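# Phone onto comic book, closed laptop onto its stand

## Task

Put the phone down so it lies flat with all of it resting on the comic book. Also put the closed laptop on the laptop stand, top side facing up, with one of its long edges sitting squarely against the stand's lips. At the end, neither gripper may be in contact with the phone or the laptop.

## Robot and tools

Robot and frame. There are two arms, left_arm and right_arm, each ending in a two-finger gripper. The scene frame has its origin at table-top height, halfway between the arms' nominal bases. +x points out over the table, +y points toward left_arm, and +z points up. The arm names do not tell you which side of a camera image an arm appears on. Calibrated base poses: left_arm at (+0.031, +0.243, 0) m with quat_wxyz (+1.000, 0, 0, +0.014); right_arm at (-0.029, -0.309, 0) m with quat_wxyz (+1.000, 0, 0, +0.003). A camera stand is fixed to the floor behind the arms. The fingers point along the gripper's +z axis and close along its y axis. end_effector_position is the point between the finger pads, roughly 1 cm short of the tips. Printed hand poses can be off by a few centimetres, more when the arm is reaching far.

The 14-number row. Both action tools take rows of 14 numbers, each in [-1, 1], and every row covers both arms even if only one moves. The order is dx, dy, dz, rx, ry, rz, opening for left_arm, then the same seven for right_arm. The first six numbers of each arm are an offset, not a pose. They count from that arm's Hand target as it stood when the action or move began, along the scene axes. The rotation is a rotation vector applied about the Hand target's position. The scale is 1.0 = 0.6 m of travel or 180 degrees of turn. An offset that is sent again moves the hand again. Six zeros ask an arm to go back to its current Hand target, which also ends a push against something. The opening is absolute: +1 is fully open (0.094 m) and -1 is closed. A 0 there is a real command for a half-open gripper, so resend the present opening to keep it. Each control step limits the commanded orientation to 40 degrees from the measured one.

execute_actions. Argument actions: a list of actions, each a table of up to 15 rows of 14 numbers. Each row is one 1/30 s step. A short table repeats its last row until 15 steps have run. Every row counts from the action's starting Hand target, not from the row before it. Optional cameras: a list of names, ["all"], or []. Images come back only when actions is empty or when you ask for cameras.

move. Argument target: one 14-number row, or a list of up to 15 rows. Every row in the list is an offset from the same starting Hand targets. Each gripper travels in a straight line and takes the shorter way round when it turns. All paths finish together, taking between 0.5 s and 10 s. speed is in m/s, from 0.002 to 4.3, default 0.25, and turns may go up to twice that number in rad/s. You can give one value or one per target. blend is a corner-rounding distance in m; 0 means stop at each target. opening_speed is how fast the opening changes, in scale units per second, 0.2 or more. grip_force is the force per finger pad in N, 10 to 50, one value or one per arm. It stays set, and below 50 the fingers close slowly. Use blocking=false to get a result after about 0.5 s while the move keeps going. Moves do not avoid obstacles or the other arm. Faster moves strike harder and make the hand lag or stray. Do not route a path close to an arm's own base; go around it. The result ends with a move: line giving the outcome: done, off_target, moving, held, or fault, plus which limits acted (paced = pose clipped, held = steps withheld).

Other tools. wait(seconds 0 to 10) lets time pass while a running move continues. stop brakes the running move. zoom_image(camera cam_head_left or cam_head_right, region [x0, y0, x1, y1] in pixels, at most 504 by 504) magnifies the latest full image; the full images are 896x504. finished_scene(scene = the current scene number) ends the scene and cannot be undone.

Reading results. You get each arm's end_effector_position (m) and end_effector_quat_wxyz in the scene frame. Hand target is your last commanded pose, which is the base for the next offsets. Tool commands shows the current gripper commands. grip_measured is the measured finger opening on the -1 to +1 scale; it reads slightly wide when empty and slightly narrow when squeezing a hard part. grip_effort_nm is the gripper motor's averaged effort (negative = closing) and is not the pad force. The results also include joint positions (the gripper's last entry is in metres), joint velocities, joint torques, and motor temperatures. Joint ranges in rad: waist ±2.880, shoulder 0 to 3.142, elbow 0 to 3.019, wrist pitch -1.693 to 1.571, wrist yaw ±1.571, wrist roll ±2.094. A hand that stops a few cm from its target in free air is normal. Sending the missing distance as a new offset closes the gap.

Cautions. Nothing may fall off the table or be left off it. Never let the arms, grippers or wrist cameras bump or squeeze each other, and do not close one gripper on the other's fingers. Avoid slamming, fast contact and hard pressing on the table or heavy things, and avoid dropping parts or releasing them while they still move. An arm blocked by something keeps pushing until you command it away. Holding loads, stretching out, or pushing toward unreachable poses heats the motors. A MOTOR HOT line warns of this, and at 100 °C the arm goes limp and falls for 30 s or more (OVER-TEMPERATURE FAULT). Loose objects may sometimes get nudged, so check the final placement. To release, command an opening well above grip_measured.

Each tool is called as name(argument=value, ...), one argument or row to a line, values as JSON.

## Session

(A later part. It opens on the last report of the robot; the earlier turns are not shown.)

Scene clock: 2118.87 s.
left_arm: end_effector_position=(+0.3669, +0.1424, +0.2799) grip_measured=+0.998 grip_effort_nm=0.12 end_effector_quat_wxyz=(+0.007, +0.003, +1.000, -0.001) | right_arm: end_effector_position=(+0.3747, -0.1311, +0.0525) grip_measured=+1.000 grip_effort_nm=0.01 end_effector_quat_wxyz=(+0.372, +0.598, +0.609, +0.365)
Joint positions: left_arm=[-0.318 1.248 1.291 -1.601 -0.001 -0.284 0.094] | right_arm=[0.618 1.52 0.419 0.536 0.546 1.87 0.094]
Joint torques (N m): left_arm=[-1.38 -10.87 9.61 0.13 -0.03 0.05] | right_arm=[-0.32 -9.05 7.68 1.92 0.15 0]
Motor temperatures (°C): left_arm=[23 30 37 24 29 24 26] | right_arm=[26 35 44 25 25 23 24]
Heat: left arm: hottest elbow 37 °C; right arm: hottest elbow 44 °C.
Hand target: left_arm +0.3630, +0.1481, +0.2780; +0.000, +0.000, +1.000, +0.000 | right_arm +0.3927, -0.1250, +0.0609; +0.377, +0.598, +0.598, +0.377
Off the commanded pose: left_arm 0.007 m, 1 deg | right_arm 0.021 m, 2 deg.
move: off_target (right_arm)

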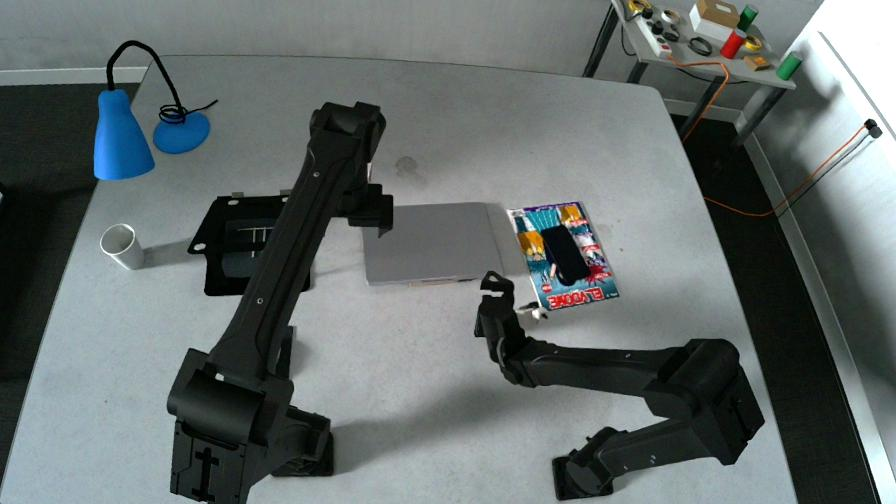

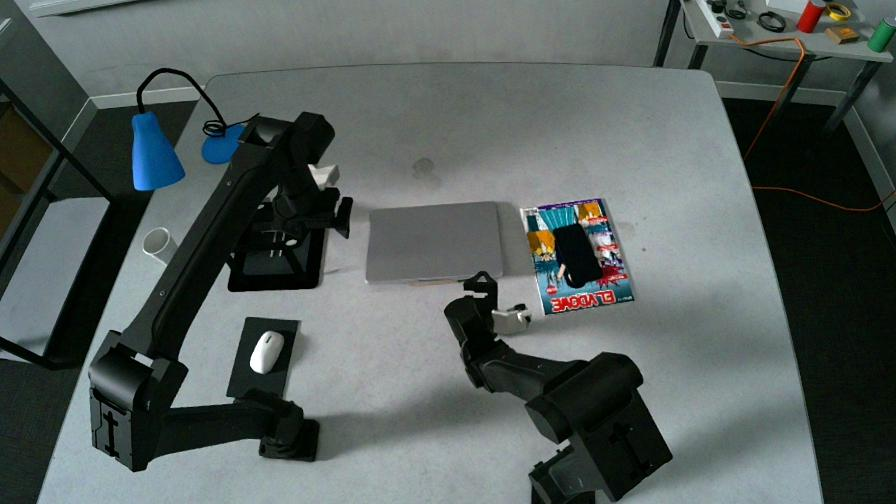

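move(
  target=[0, 0, 0, 0, 0, 0, 1, 0.09, 0.01, -0.006, 0, 0, 0, 1],
  speed=0.12,
  cameras=["all"],
)

zoom_image(
  camera="cam_head_left",
  region=[400, 240, 530, 310],
)

zoom_image(
  camera="cam_head_right",
  region=[400, 240, 530, 310],
)

Scene clock: 2124.73 s.
left_arm: end_effector_position=(+0.3669, +0.1424, +0.2799) grip_measured=+0.998 grip_effort_nm=0.12 end_effector_quat_wxyz=(+0.007, +0.003, +1.000, -0.001) | right_arm: end_effector_position=(+0.4289, -0.1232, +0.0531) grip_measured=+1.000 grip_effort_nm=0.01 end_effector_quat_wxyz=(+0.372, +0.599, +0.606, +0.369)
Joint positions: left_arm=[-0.318 1.248 1.291 -1.601 -0.001 -0.284 0.094] | right_arm=[0.547 1.623 0.548 0.54 0.486 1.831 0.094]
Joint torques (N m): left_arm=[-0.91 -10.34 9.51 0.03 -0.02 0.14] | right_arm=[-0.38 -10.75 7.94 1.95 0.1 0.05]
Heat: left arm: hottest elbow 37 °C; right arm: hottest elbow 44 °C.
Hand target: left_arm +0.3630, +0.1481, +0.2780; +0.000, +0.000, +1.000, +0.000 | right_arm +0.4466, -0.1191, +0.0572; +0.377, +0.598, +0.598, +0.377
Off the commanded pose: left_arm 0.007 m, 1 deg | right_arm 0.019 m, 1 deg.
move: off_target (right_arm)

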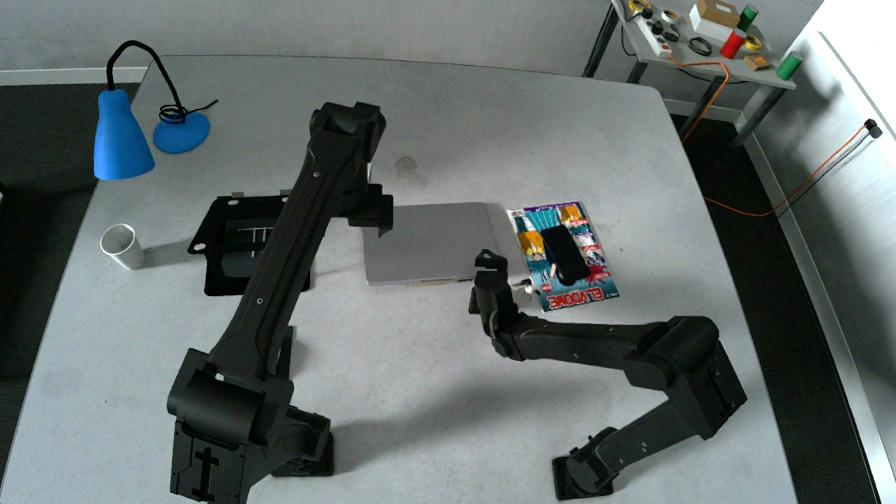

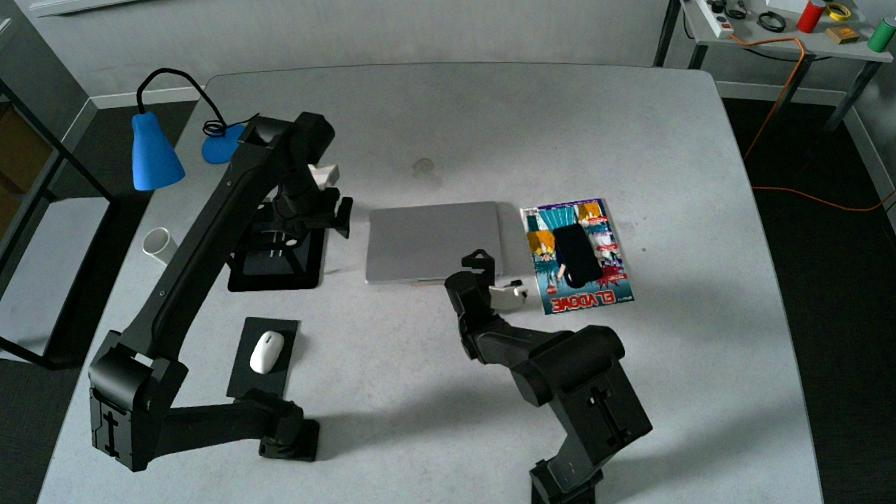

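Scaled by 3.877.

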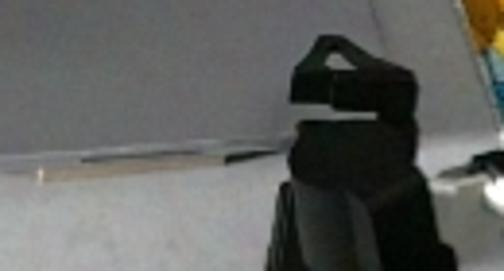

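Scaled by 3.877.

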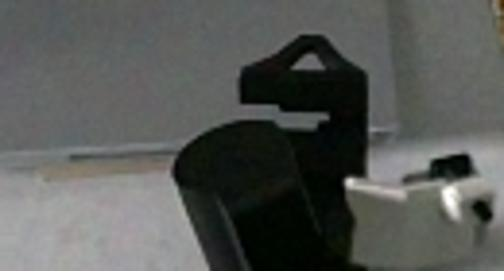

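move(
  target=[0, 0, 0, 0, 0, 0, 1, 0.065, 0.0, -0.006, 0, 0, 0, 1],
  speed=0.06,
  cameras=["all"],
)

zoom_image(
  camera="cam_head_left",
  region=[355, 195, 535, 295],
)

Scene clock: 2129.43 s.
left_arm: end_effector_position=(+0.3669, +0.1424, +0.2799) grip_measured=+0.998 grip_effort_nm=0.12 end_effector_quat_wxyz=(+0.007, +0.003, +1.000, -0.001) | right_arm: end_effector_position=(+0.4690, -0.1208, +0.0539) grip_measured=+1.000 grip_effort_nm=0.01 end_effector_quat_wxyz=(+0.373, +0.598, +0.602, +0.375)
Joint positions: left_arm=[-0.318 1.248 1.291 -1.601 -0.001 -0.284 0.094] | right_arm=[0.498 1.692 0.642 0.54 0.442 1.804 0.094]
Joint torques (N m): left_arm=[-0.38 -10.87 9.63 -0.03 0 0.11] | right_arm=[-0.44 -11.81 8.08 1.61 0.1 0.05]
Heat: left arm: hottest elbow 37 °C; right arm: hottest elbow 44 °C.
Hand target: left_arm +0.3630, +0.1481, +0.2780; +0.000, +0.000, +1.000, +0.000 | right_arm +0.4856, -0.1191, +0.0537; +0.377, +0.598, +0.598, +0.377
Off the commanded pose: left_arm 0.007 m, 1 deg | right_arm 0.017 m, 1 deg.
move: off_target (right_arm)

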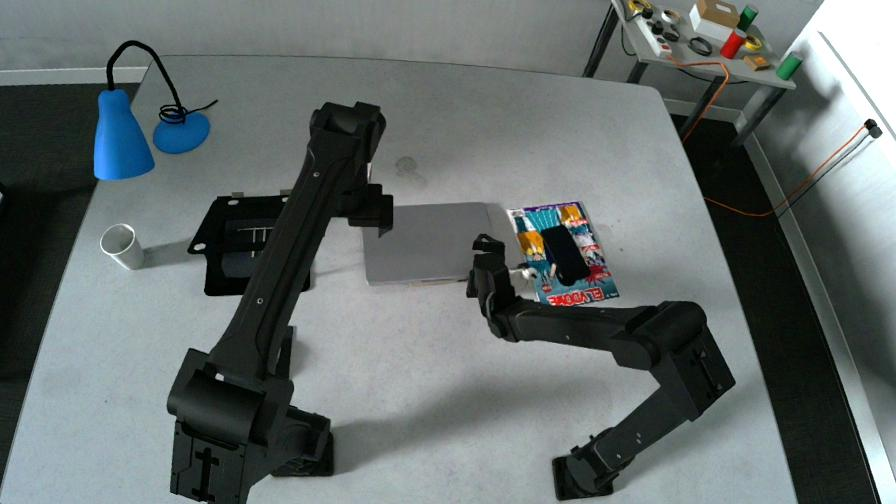

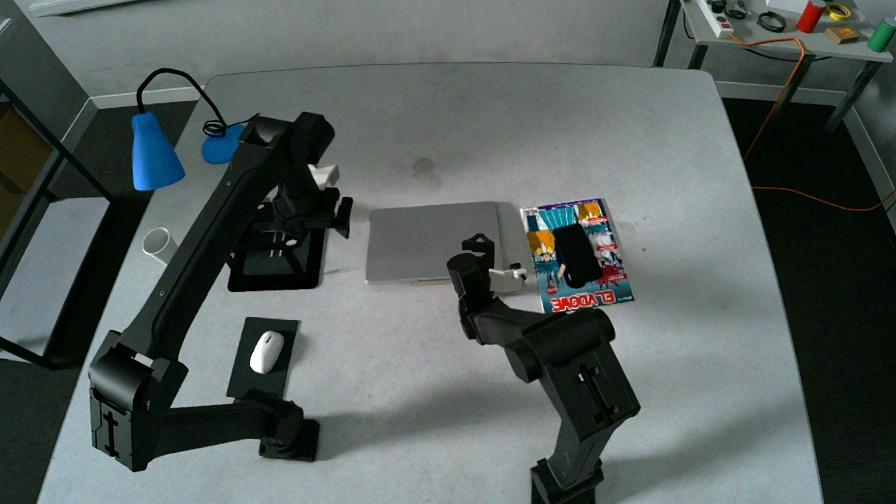

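Scaled by 2.800.

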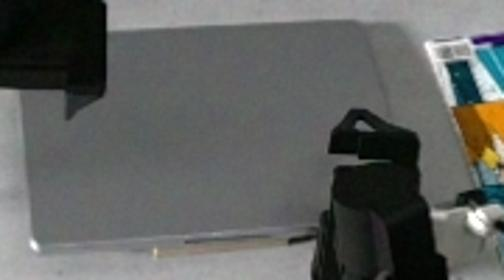

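zoom_image(
  camera="cam_head_right",
  region=[355, 190, 515, 295],
)

Scaled by 3.150.

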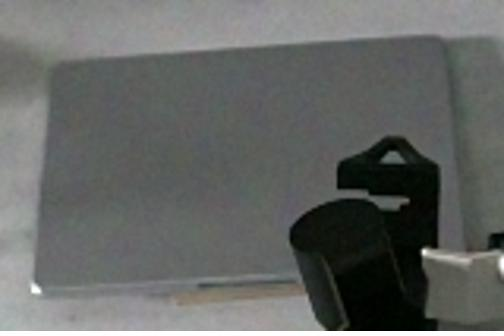

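move(
  target=[0, 0, 0, 0, 0, 0, 1, 0.015, 0.0, 0.07, 0, 0, 0, 1],
  speed=0.08,
  cameras=["all"],
)

zoom_image(
  camera="cam_head_right",
  region=[355, 190, 515, 295],
)

Scene clock: 2168.63 s.
left_arm: end_effector_position=(+0.3669, +0.1424, +0.2799) grip_measured=+0.998 grip_effort_nm=0.12 end_effector_quat_wxyz=(+0.007, +0.003, +1.000, -0.001) | right_arm: end_effector_position=(+0.4694, -0.1242, +0.0605) grip_measured=+1.000 grip_effort_nm=0.01 end_effector_quat_wxyz=(+0.364, +0.601, +0.619, +0.350)
Joint positions: left_arm=[-0.318 1.248 1.291 -1.601 -0.001 -0.284 0.094] | right_arm=[0.488 1.646 0.666 0.411 0.43 1.797 0.094]
Joint torques (N m): left_arm=[-0.5 -10.99 9.58 0.13 0.01 0.09] | right_arm=[-0.32 -16.67 9.61 1.06 0.21 0.03]
Heat: left arm: hottest elbow 37 °C; right arm: hottest elbow 43 °C.
Hand target: left_arm +0.3630, +0.1481, +0.2780; +0.000, +0.000, +1.000, +0.000 | right_arm +0.4946, -0.1189, +0.0957; +0.377, +0.598, +0.598, +0.377
Off the commanded pose: left_arm 0.007 m, 1 deg | right_arm 0.044 m, 4 deg.
move: off_target (right_arm)

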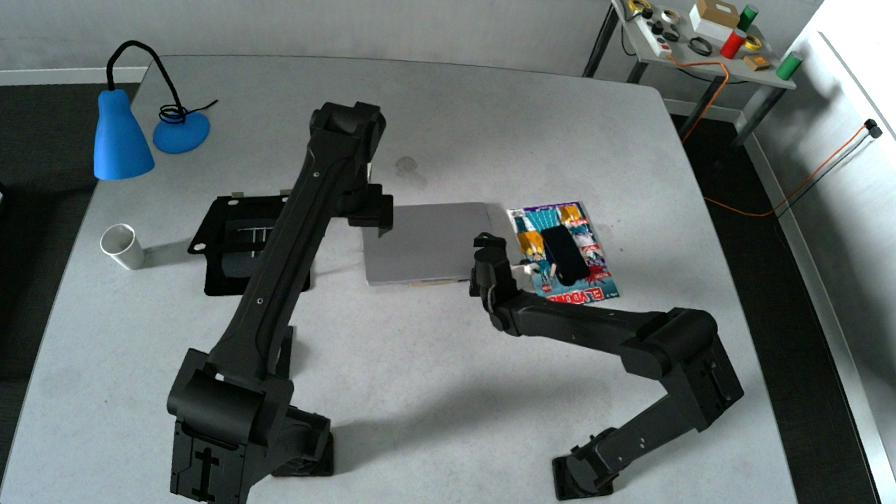

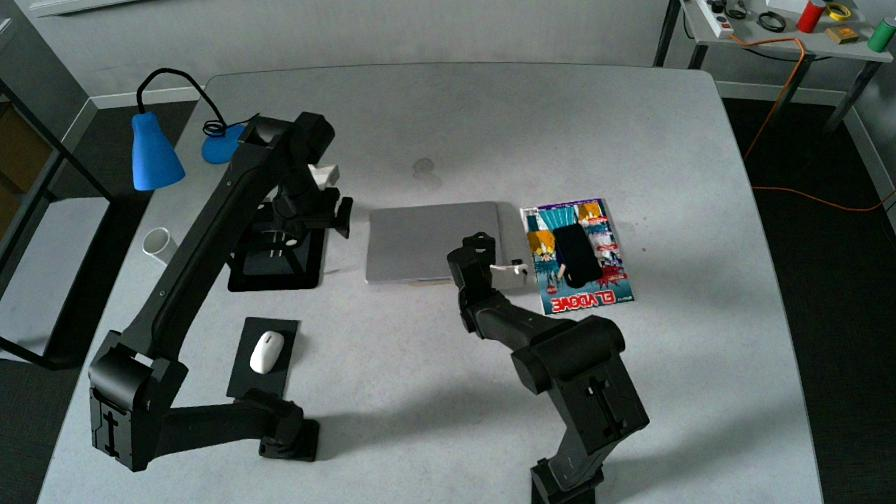

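Scaled by 3.150.

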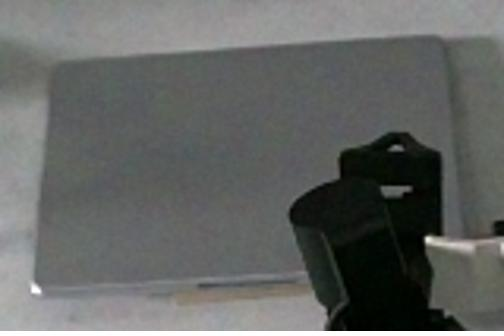

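move(
  target=[0, 0, 0, 0, 0, 0, 1, 0.0, 0.0, 0.06, 0, 0, 0, -0.85],
  speed=0.03,
  opening_speed=0.8,
  cameras=["all"],
)

zoom_image(
  camera="cam_head_right",
  region=[355, 190, 515, 295],
)

zoom_image(
  camera="cam_head_left",
  region=[355, 190, 515, 295],
)

Scene clock: 2176.07 s.
left_arm: end_effector_position=(+0.3669, +0.1424, +0.2799) grip_measured=+0.998 grip_effort_nm=0.12 end_effector_quat_wxyz=(+0.007, +0.003, +1.000, -0.001) | right_arm: end_effector_position=(+0.4628, -0.1294, +0.0889) grip_measured=-0.612 grip_effort_nm=-1.00 end_effector_quat_wxyz=(+0.363, +0.600, +0.628, +0.336)
Joint positions: left_arm=[-0.318 1.248 1.291 -1.601 -0.001 -0.284 0.094] | right_arm=[0.486 1.544 0.676 0.272 0.431 1.785 0.018]
Joint torques (N m): left_arm=[-0.67 -11.05 9.59 -0.09 0.03 0.12] | right_arm=[0.15 -15.09 11.44 1.85 0.21 0.11]
Heat: left arm: hottest elbow 37 °C; right arm: hottest elbow 44 °C.
Hand target: left_arm +0.3630, +0.1481, +0.2780; +0.000, +0.000, +1.000, +0.000 | right_arm +0.4945, -0.1189, +0.1317; +0.377, +0.598, +0.598, +0.377
Off the commanded pose: left_arm 0.007 m, 1 deg | right_arm 0.054 m, 6 deg.
move: off_target (right_arm)

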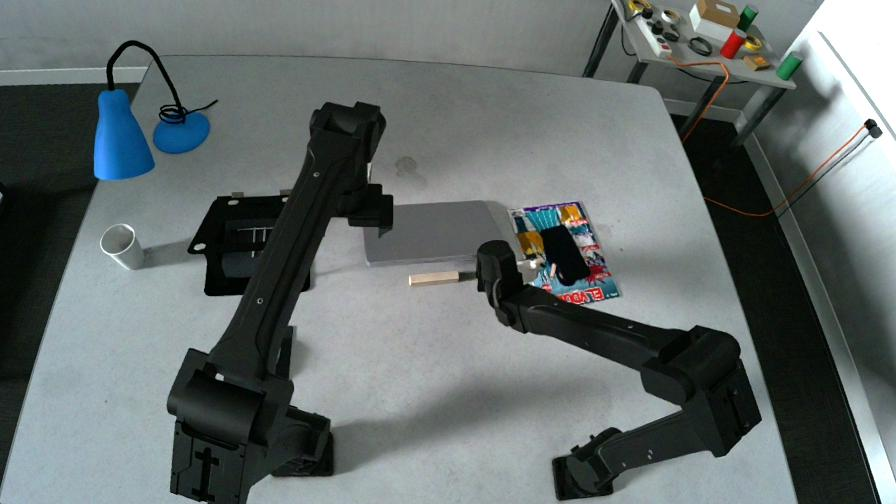

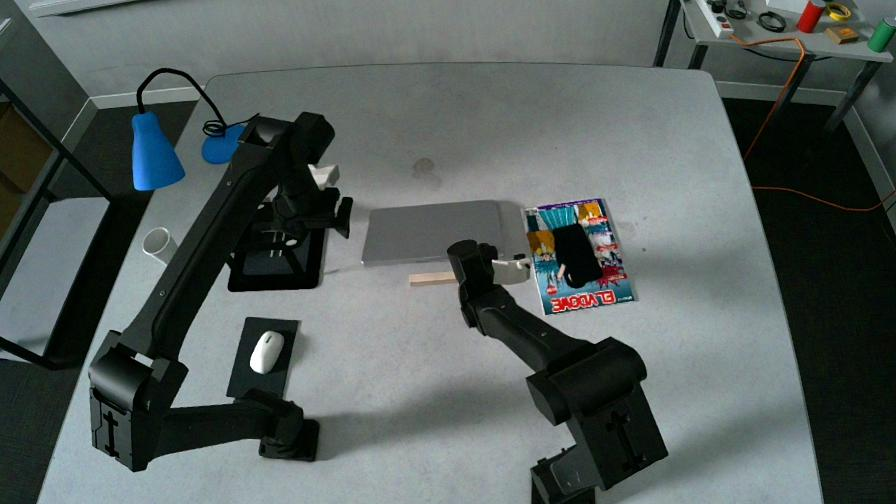

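Scaled by 3.150.

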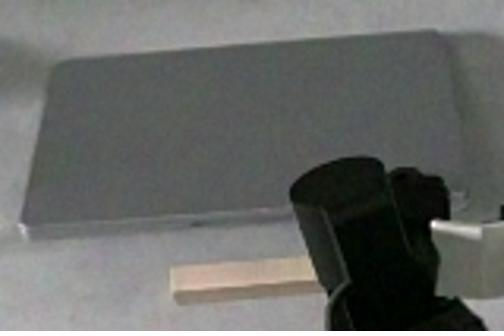

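Scaled by 3.150.

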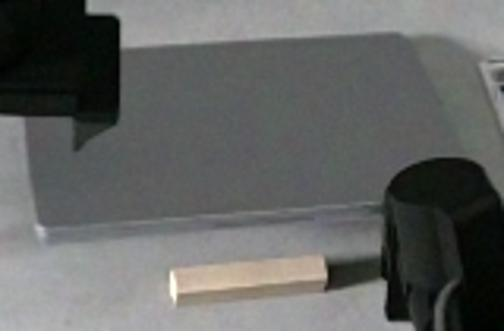

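move(
  target=[
    [-0.0217, -0.1468, -0.0967, -0.333, -0.2207, 0.4071, 1, 0, 0, 0, 0, 0, 0, -0.85],
    [0.0233, -0.2418, -0.2572, -0.333, -0.2207, 0.4071, 1, 0, 0, 0, 0, 0, 0, -0.85],
  ],
  speed=[0.3, 0.15],
  blend=[0.02, 0],
  cameras=["all"],
)

zoom_image(
  camera="cam_head_right",
  region=[340, 190, 540, 310],
)

zoom_image(
  camera="cam_head_left",
  region=[340, 190, 540, 310],
)

Scene clock: 2219.17 s.
left_arm: end_effector_position=(+0.3803, +0.0075, +0.1263) grip_measured=+0.998 grip_effort_nm=0.12 end_effector_quat_wxyz=(+0.305, -0.559, +0.625, -0.451) | right_arm: end_effector_position=(+0.4628, -0.1294, +0.0889) grip_measured=-0.613 grip_effort_nm=-1.04 end_effector_quat_wxyz=(+0.363, +0.600, +0.628, +0.336)
Joint positions: left_arm=[-0.816 1.201 0.391 0.331 -0.49 -1.946 0.094] | right_arm=[0.486 1.544 0.676 0.272 0.431 1.785 0.018]
Joint torques (N m): left_arm=[-2.37 -6.48 8.24 2.55 -0.32 0.02] | right_arm=[-0.21 -15.09 11.47 1.8 0.19 0.13]
Heat: left arm: hottest elbow 37 °C; right arm: hottest elbow 48 °C.
Hand target: left_arm +0.3770, +0.0030, +0.1239; +0.302, -0.557, +0.625, -0.456 | right_arm +0.4945, -0.1189, +0.1317; +0.377, +0.598, +0.599, +0.377
Off the commanded pose: left_arm 0.006 m, 1 deg | right_arm 0.054 m, 6 deg.
move: off_target (right_arm)

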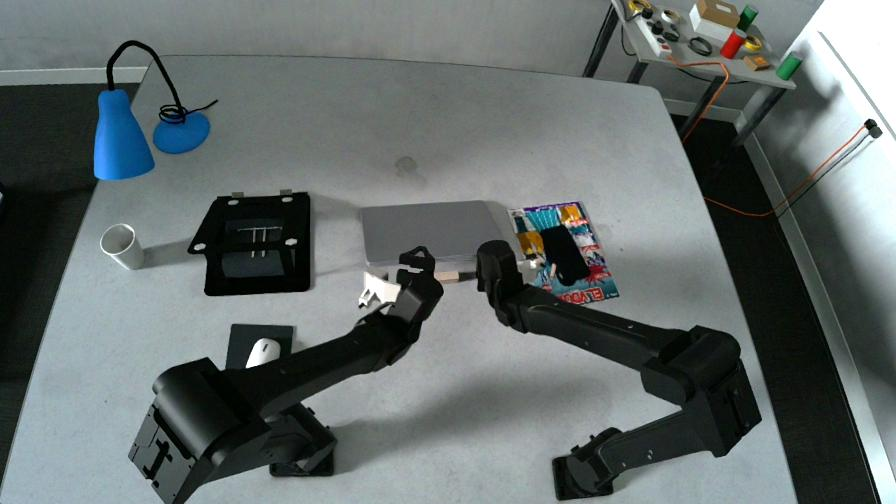

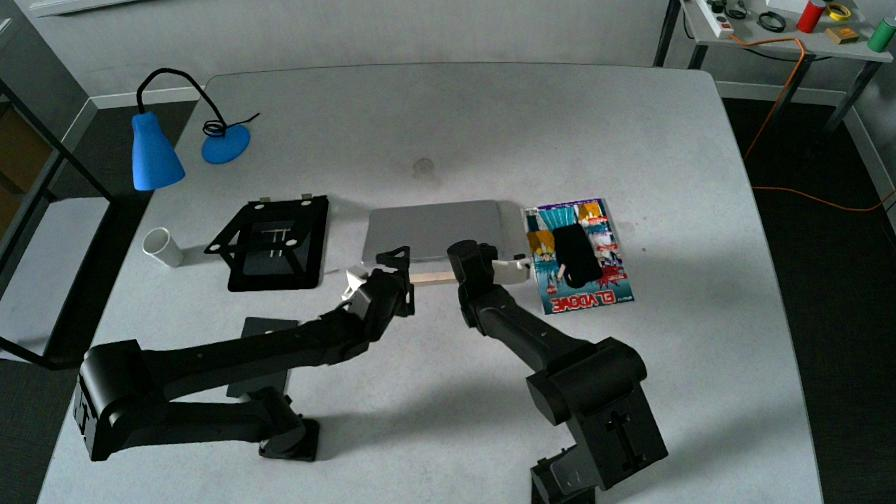

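Scaled by 2.520.

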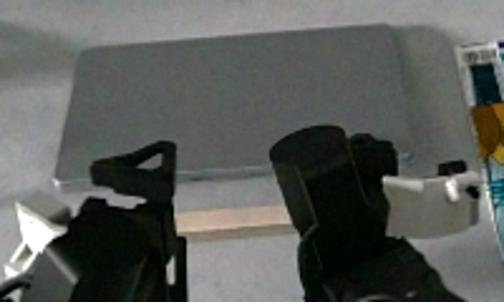

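Scaled by 2.520.

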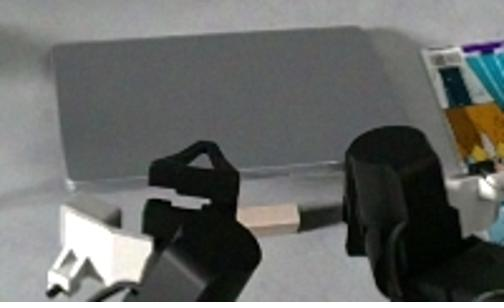

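move(
  target=[0.1328, -0.0349, -0.0603, 0, 0, 0, 1, 0, 0, 0, 0, 0, 0, -0.85],
  speed=0.1,
  cameras=["all"],
)

zoom_image(
  camera="cam_head_right",
  region=[340, 190, 540, 310],
)

zoom_image(
  camera="cam_head_left",
  region=[340, 190, 540, 310],
)

Scene clock: 2229.03 s.
left_arm: end_effector_position=(+0.4322, -0.0060, +0.0731) grip_measured=+0.998 grip_effort_nm=0.12 end_effector_quat_wxyz=(+0.299, -0.558, +0.640, -0.435) | right_arm: end_effector_position=(+0.4631, -0.1291, +0.0892) grip_measured=-0.614 grip_effort_nm=-1.04 end_effector_quat_wxyz=(+0.363, +0.600, +0.629, +0.337)
Joint positions: left_arm=[-0.725 1.504 0.476 0.528 -0.395 -1.894 0.094] | right_arm=[0.486 1.544 0.676 0.272 0.43 1.785 0.018]
Joint torques (N m): left_arm=[0.03 -8.59 11.84 2.33 0.2 0.09] | right_arm=[-0.15 -15.03 11.41 1.81 0.24 0.15]
Heat: left arm: hottest elbow 37 °C; right arm: hottest elbow 48 °C.
Hand target: left_arm +0.4567, -0.0178, +0.0877; +0.302, -0.557, +0.625, -0.456 | right_arm +0.4946, -0.1190, +0.1317; +0.377, +0.598, +0.598, +0.377
Off the commanded pose: left_arm 0.031 m, 3 deg | right_arm 0.054 m, 6 deg.
move: off_target (left_arm, right_arm)

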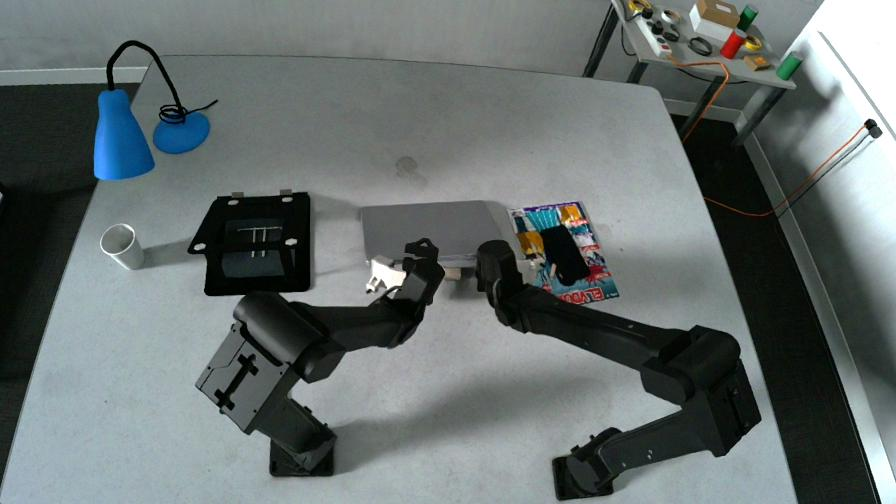

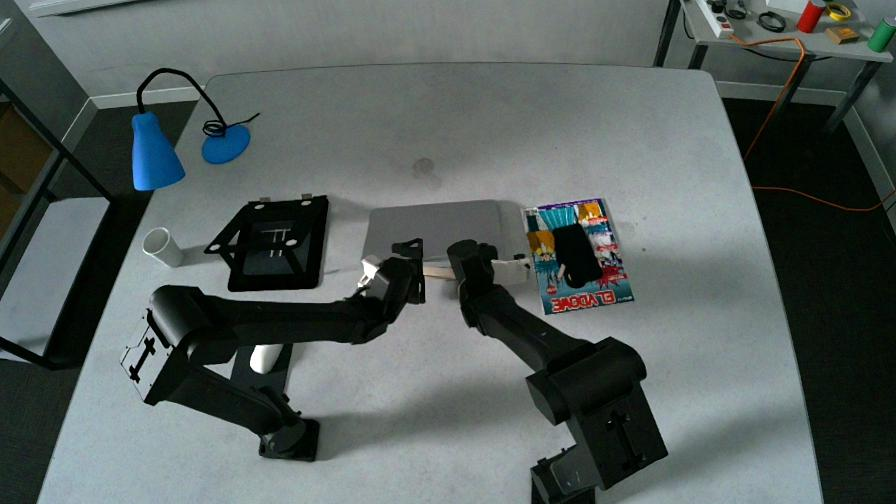

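Scaled by 2.520.

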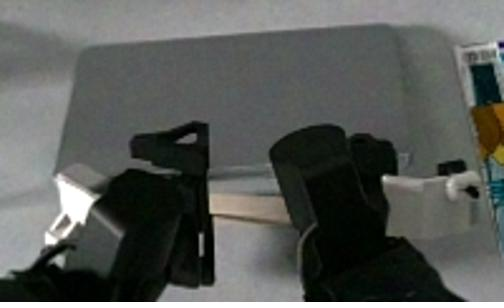

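Scaled by 2.520.

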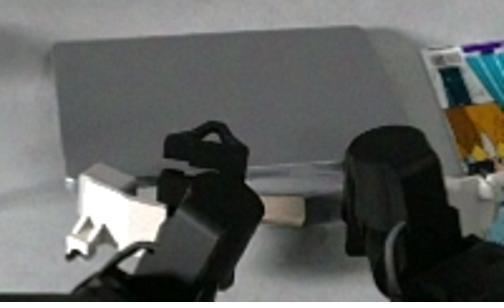

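move(
  target=[
    [0, 0, 0.035, 0, 0, 0, 1, 0, 0, 0, 0, 0, 0, -0.85],
    [0.05, -0.0167, 0.0225, 0, 0, 0, 1, 0, 0, 0, 0, 0, 0, -0.85],
  ],
  speed=0.08,
  blend=[0.005, 0],
  cameras=["all"],
)

zoom_image(
  camera="cam_head_right",
  region=[340, 190, 540, 310],
)

zoom_image(
  camera="cam_head_left",
  region=[340, 190, 540, 310],
)

Scene clock: 2245.77 s.
left_arm: end_effector_position=(+0.4546, -0.0134, +0.0817) grip_measured=+0.998 grip_effort_nm=0.12 end_effector_quat_wxyz=(+0.298, -0.561, +0.639, -0.435) | right_arm: end_effector_position=(+0.4673, -0.1313, +0.0930) grip_measured=-0.625 grip_effort_nm=-1.03 end_effector_quat_wxyz=(+0.364, +0.608, +0.618, +0.341)
Joint positions: left_arm=[-0.7 1.523 0.542 0.482 -0.376 -1.888 0.094] | right_arm=[0.48 1.544 0.684 0.272 0.435 1.805 0.018]
Joint torques (N m): left_arm=[0.15 -8.88 14.48 1.92 0.44 0.17] | right_arm=[0.26 -14.97 11.02 1.81 0.09 -0.04]
Motor temperatures (°C): left_arm=[22 29 38 24 28 24 26] | right_arm=[26 38 50 25 24 23 27]
Heat: left arm: hottest elbow 38 °C; right arm: hottest elbow 50 °C.
Hand target: left_arm +0.4867, -0.0280, +0.1012; +0.302, -0.557, +0.625, -0.456 | right_arm +0.4946, -0.1190, +0.1318; +0.377, +0.598, +0.598, +0.377
Off the commanded pose: left_arm 0.040 m, 3 deg | right_arm 0.049 m, 5 deg.
move: off_target (left_arm, right_arm)

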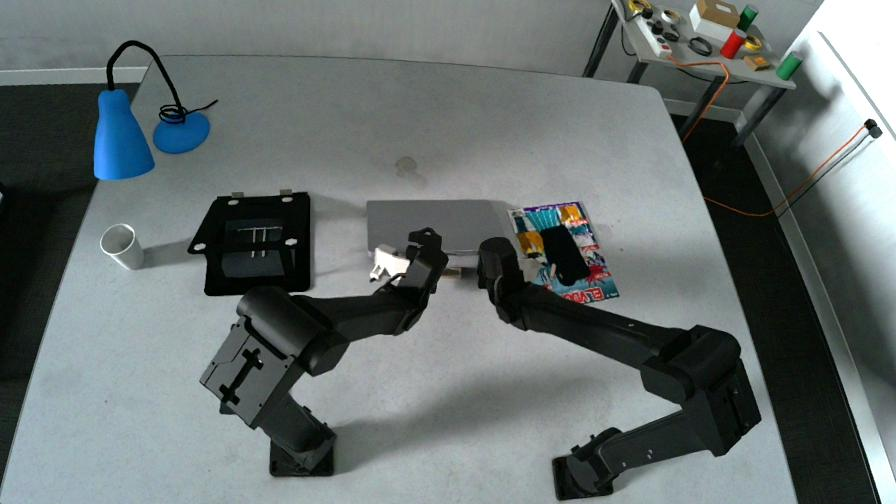

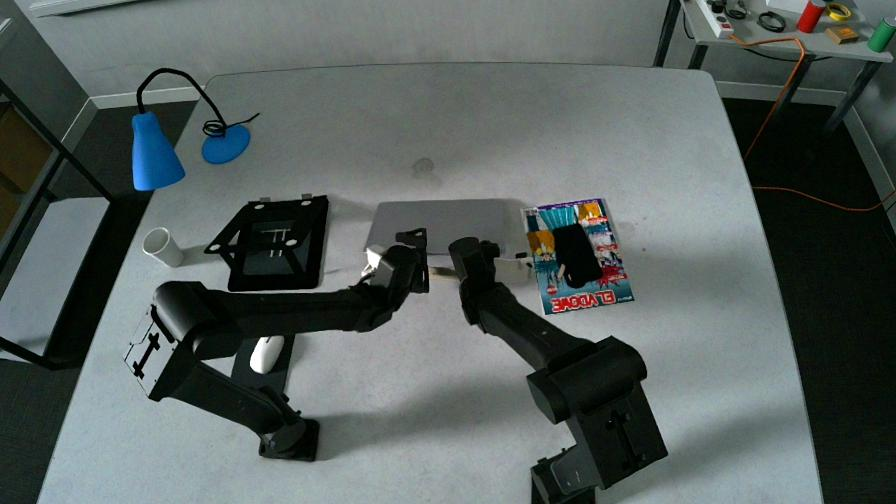

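Scaled by 2.520.

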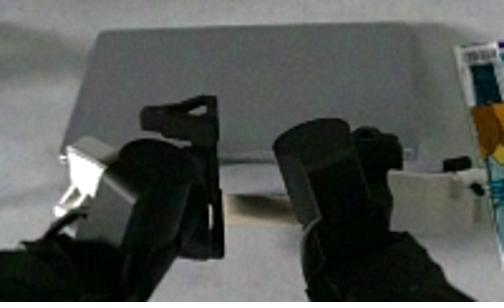

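Scaled by 2.520.

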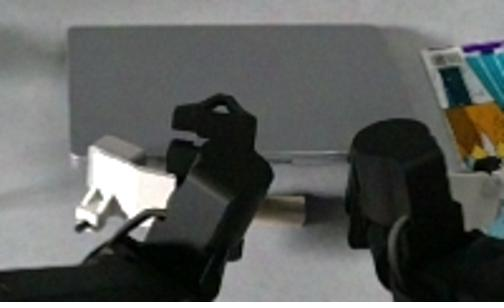

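zoom_image(
  camera="cam_head_left",
  region=[360, 215, 470, 300],
)

zoom_image(
  camera="cam_head_right",
  region=[350, 215, 460, 300],
)

Scaled by 4.582.

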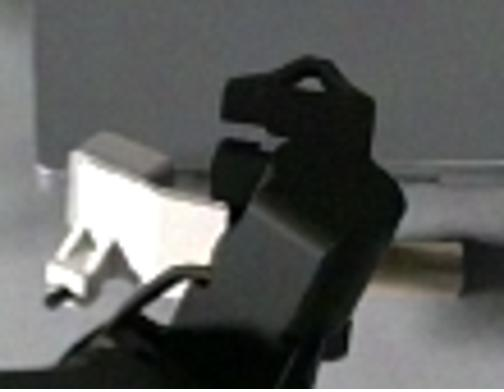

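Scaled by 4.582.

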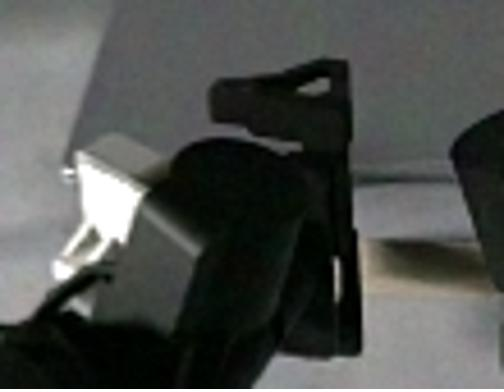

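move(
  target=[
    [-0.1695, 0.0383, 0.048, 0, 0, 0, 1, 0, 0, 0, 0, 0, 0, -0.85],
    [-0.1695, 0.0133, 0.043, 0.042, -0.0028, 0.0781, 1, 0, 0, 0, 0, 0, 0, -0.85],
    [-0.0228, 0.015, -0.0253, 0.042, -0.0028, 0.0781, 1, 0, 0, 0, 0, 0, 0, -0.85],
  ],
  speed=[0.12, 0.12, 0.08],
  blend=[0.01, 0, 0],
  cameras=["all"],
)

zoom_image(
  camera="cam_head_left",
  region=[350, 190, 510, 300],
)

zoom_image(
  camera="cam_head_right",
  region=[350, 190, 510, 300],
)

Scene clock: 2302.33 s.
left_arm: end_effector_position=(+0.4144, -0.0028, +0.0820) grip_measured=+0.998 grip_effort_nm=0.12 end_effector_quat_wxyz=(-0.392, +0.604, -0.597, +0.353) | right_arm: end_effector_position=(+0.4673, -0.1314, +0.0930) grip_measured=-0.626 grip_effort_nm=-1.04 end_effector_quat_wxyz=(+0.364, +0.608, +0.618, +0.341)
Joint positions: left_arm=[-0.868 1.488 0.55 0.266 -0.777 -2.033 0.094] | right_arm=[0.48 1.544 0.684 0.272 0.435 1.805 0.018]
Joint torques (N m): left_arm=[-2.14 -11.87 7.36 1.18 -0.42 0.1] | right_arm=[0.15 -15.03 11.03 1.81 0.08 -0.04]
Heat: left arm: hottest elbow 39 °C; right arm: hottest elbow 48 °C.
Hand target: left_arm +0.4119, -0.0037, +0.0851; -0.391, +0.604, -0.597, +0.355 (not the last commanded pose) | right_arm +0.4946, -0.1190, +0.1318; +0.377, +0.598, +0.598, +0.377
Off the commanded pose: left_arm 0.061 m, 3 deg | right_arm 0.049 m, 5 deg.
move: held (left_arm; a check stopped the path), off_target (right_arm); path passed 2 of 3 targets; limits=held
pose unreachable (left arm): on one or more control steps of this call, first in action 0 (counted from 0), this arm could not follow its commanded pose, so it was not sent that pose on those steps. It may still have moved: this result reports where it is.
cause: moving toward the commanded pose would bring a part of the arm too close to another arm (this arm's wrist (the part past joint 4) and the right arm's wrist (the part past joint 4), where that arm would come to rest).

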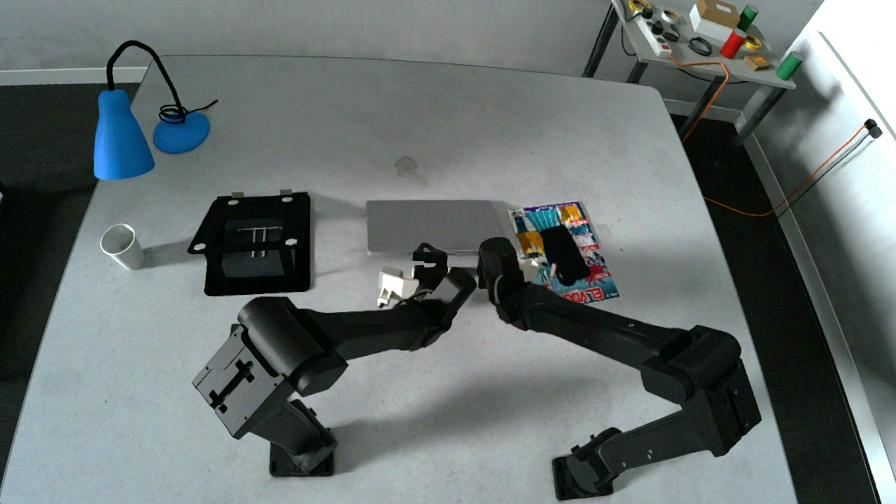

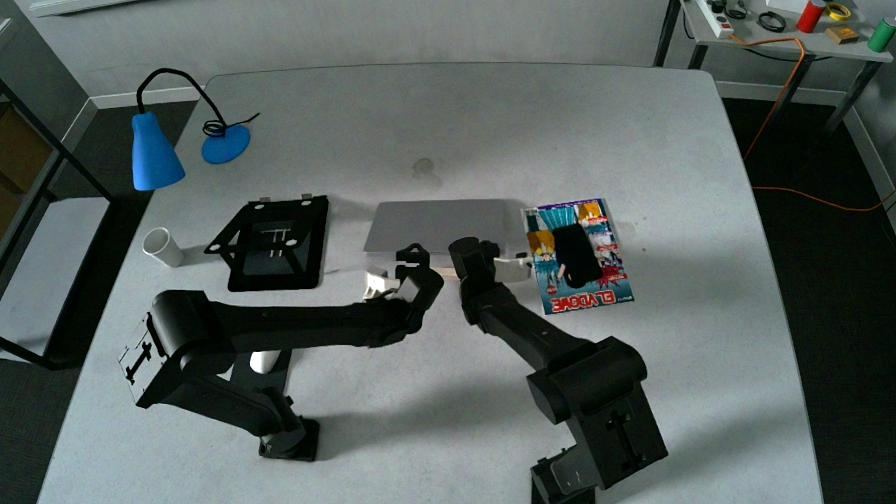

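Scaled by 3.150.

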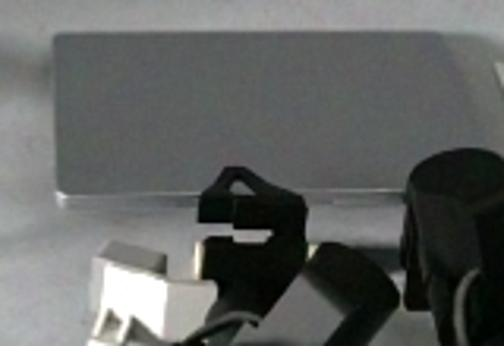

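Scaled by 3.150.

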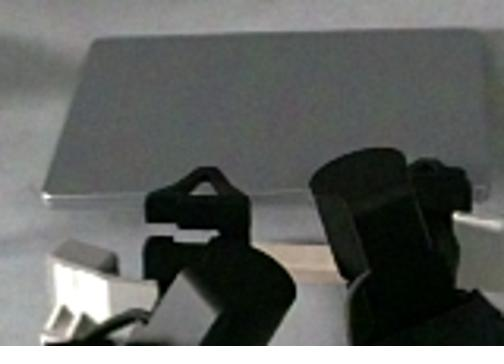

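move(
  target=[
    [-0.0448, 0.0895, 0.0615, -0.0115, -0.0131, 0.0024, 1, 0, 0, 0, 0, 0, 0, -0.85],
    [0.1052, 0.0928, 0.0015, -0.0115, -0.0131, 0.0024, 1, 0, 0, 0, 0, 0, 0, -0.85],
  ],
  speed=[0.12, 0.08],
  blend=[0.0, 0],
  cameras=["all"],
)

zoom_image(
  camera="cam_head_left",
  region=[350, 190, 510, 300],
)

zoom_image(
  camera="cam_head_right",
  region=[350, 190, 510, 300],
)

Scene clock: 2327.93 s.
left_arm: end_effector_position=(+0.4514, +0.0608, +0.0682) grip_measured=+0.998 grip_effort_nm=0.12 end_effector_quat_wxyz=(-0.387, +0.607, -0.596, +0.356) | right_arm: end_effector_position=(+0.4673, -0.1314, +0.0930) grip_measured=-0.626 grip_effort_nm=-1.04 end_effector_quat_wxyz=(+0.364, +0.608, +0.618, +0.341)
Joint positions: left_arm=[-0.648 1.508 0.482 0.457 -0.588 -1.878 0.094] | right_arm=[0.48 1.544 0.684 0.272 0.435 1.805 0.018]
Joint torques (N m): left_arm=[0.09 -8.94 11.58 2.32 -0.16 0.15] | right_arm=[0.26 -14.92 11.03 1.81 0.08 -0.04]
Heat: left arm: hottest elbow 38 °C; right arm: hottest elbow 48 °C.
Hand target: left_arm +0.4751, +0.0519, +0.0862; -0.394, +0.606, -0.580, +0.377 | right_arm +0.4946, -0.1190, +0.1318; +0.377, +0.598, +0.598, +0.377
Off the commanded pose: left_arm 0.031 m, 3 deg | right_arm 0.049 m, 5 deg.
move: off_target (left_arm, right_arm)

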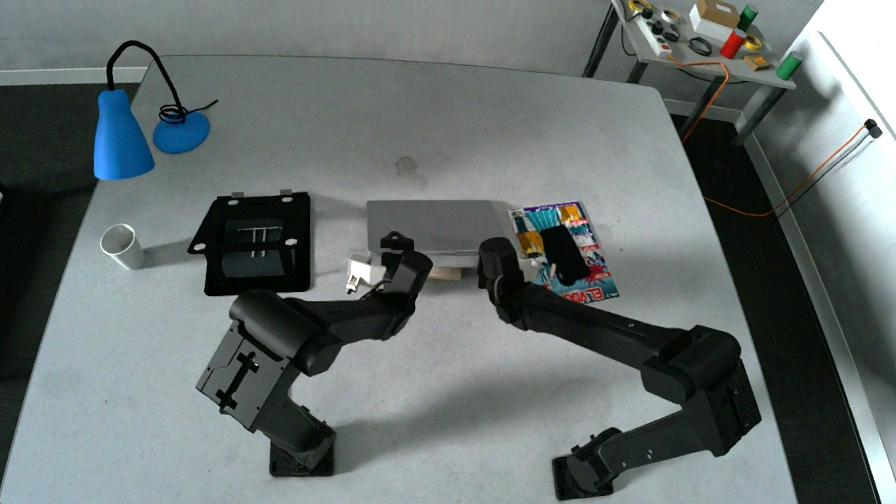

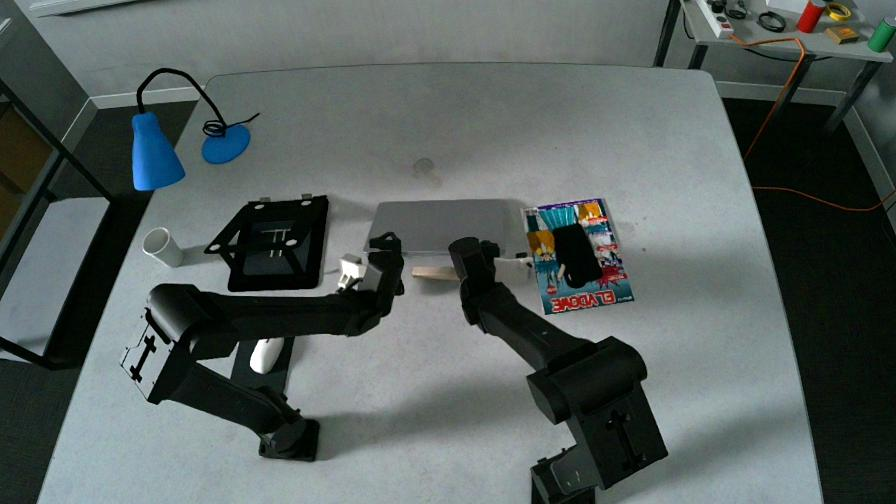

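Scaled by 3.150.

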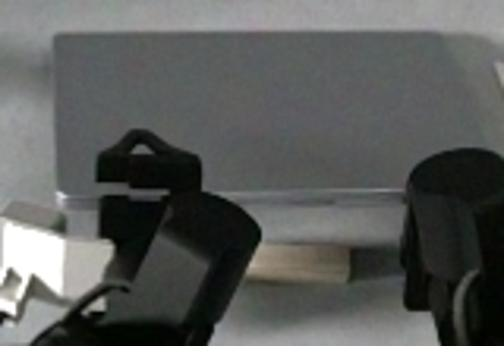

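Scaled by 3.150.

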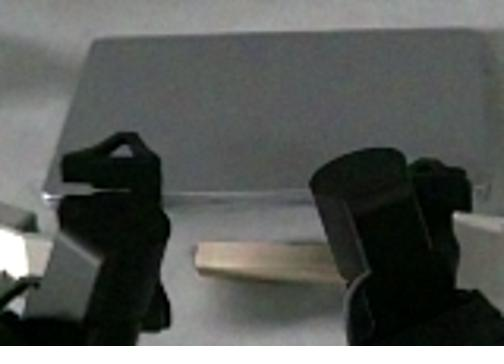

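move(
  target=[
    [0, 0, 0.035, 0, 0, 0, 1, 0, 0, 0, 0, 0, 0, -0.85],
    [0.0433, -0.015, 0.0283, 0, 0, 0, 1, 0, 0, 0, 0, 0, 0, -0.85],
  ],
  speed=[0.08, 0.08],
  blend=[0.005, 0],
  cameras=["all"],
)

zoom_image(
  camera="cam_head_left",
  region=[350, 190, 510, 300],
)

zoom_image(
  camera="cam_head_right",
  region=[350, 190, 510, 300],
)

Scene clock: 2335.77 s.
left_arm: end_effector_position=(+0.4799, +0.0487, +0.0875) grip_measured=+0.998 grip_effort_nm=0.12 end_effector_quat_wxyz=(-0.388, +0.606, -0.591, +0.366) | right_arm: end_effector_position=(+0.4673, -0.1314, +0.0930) grip_measured=-0.626 grip_effort_nm=-1.04 end_effector_quat_wxyz=(+0.364, +0.608, +0.618, +0.341)
Joint positions: left_arm=[-0.629 1.519 0.565 0.414 -0.571 -1.867 0.094] | right_arm=[0.48 1.544 0.684 0.272 0.435 1.805 0.018]
Joint torques (N m): left_arm=[-1.08 -11.11 12.52 1.22 -0.11 0.2] | right_arm=[0.38 -14.97 11.02 1.8 0.07 -0.04]
Heat: left arm: hottest elbow 39 °C; right arm: hottest elbow 48 °C.
Hand target: left_arm +0.5011, +0.0428, +0.1032; -0.394, +0.606, -0.580, +0.377 | right_arm +0.4946, -0.1190, +0.1318; +0.377, +0.598, +0.598, +0.377
Off the commanded pose: left_arm 0.027 m, 2 deg | right_arm 0.049 m, 5 deg.
move: off_target (left_arm, right_arm)

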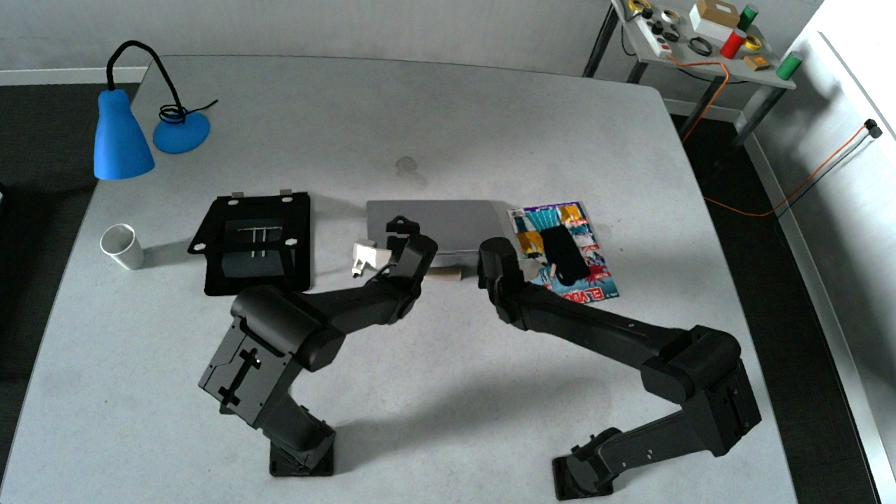

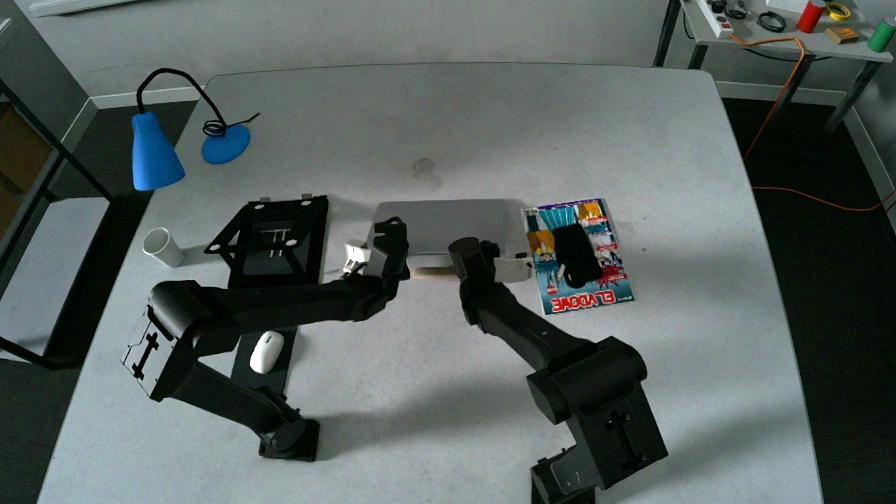

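Scaled by 3.150.

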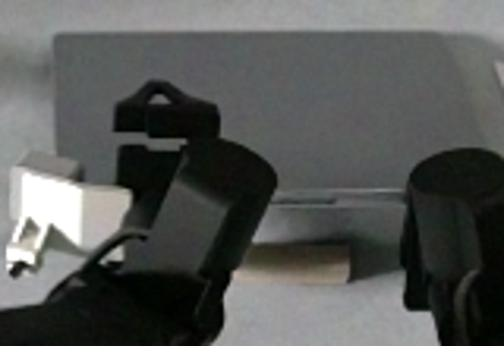

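Scaled by 3.150.

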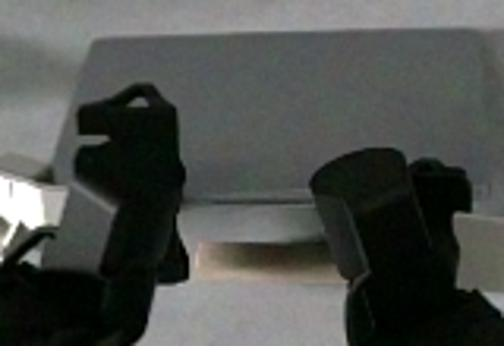

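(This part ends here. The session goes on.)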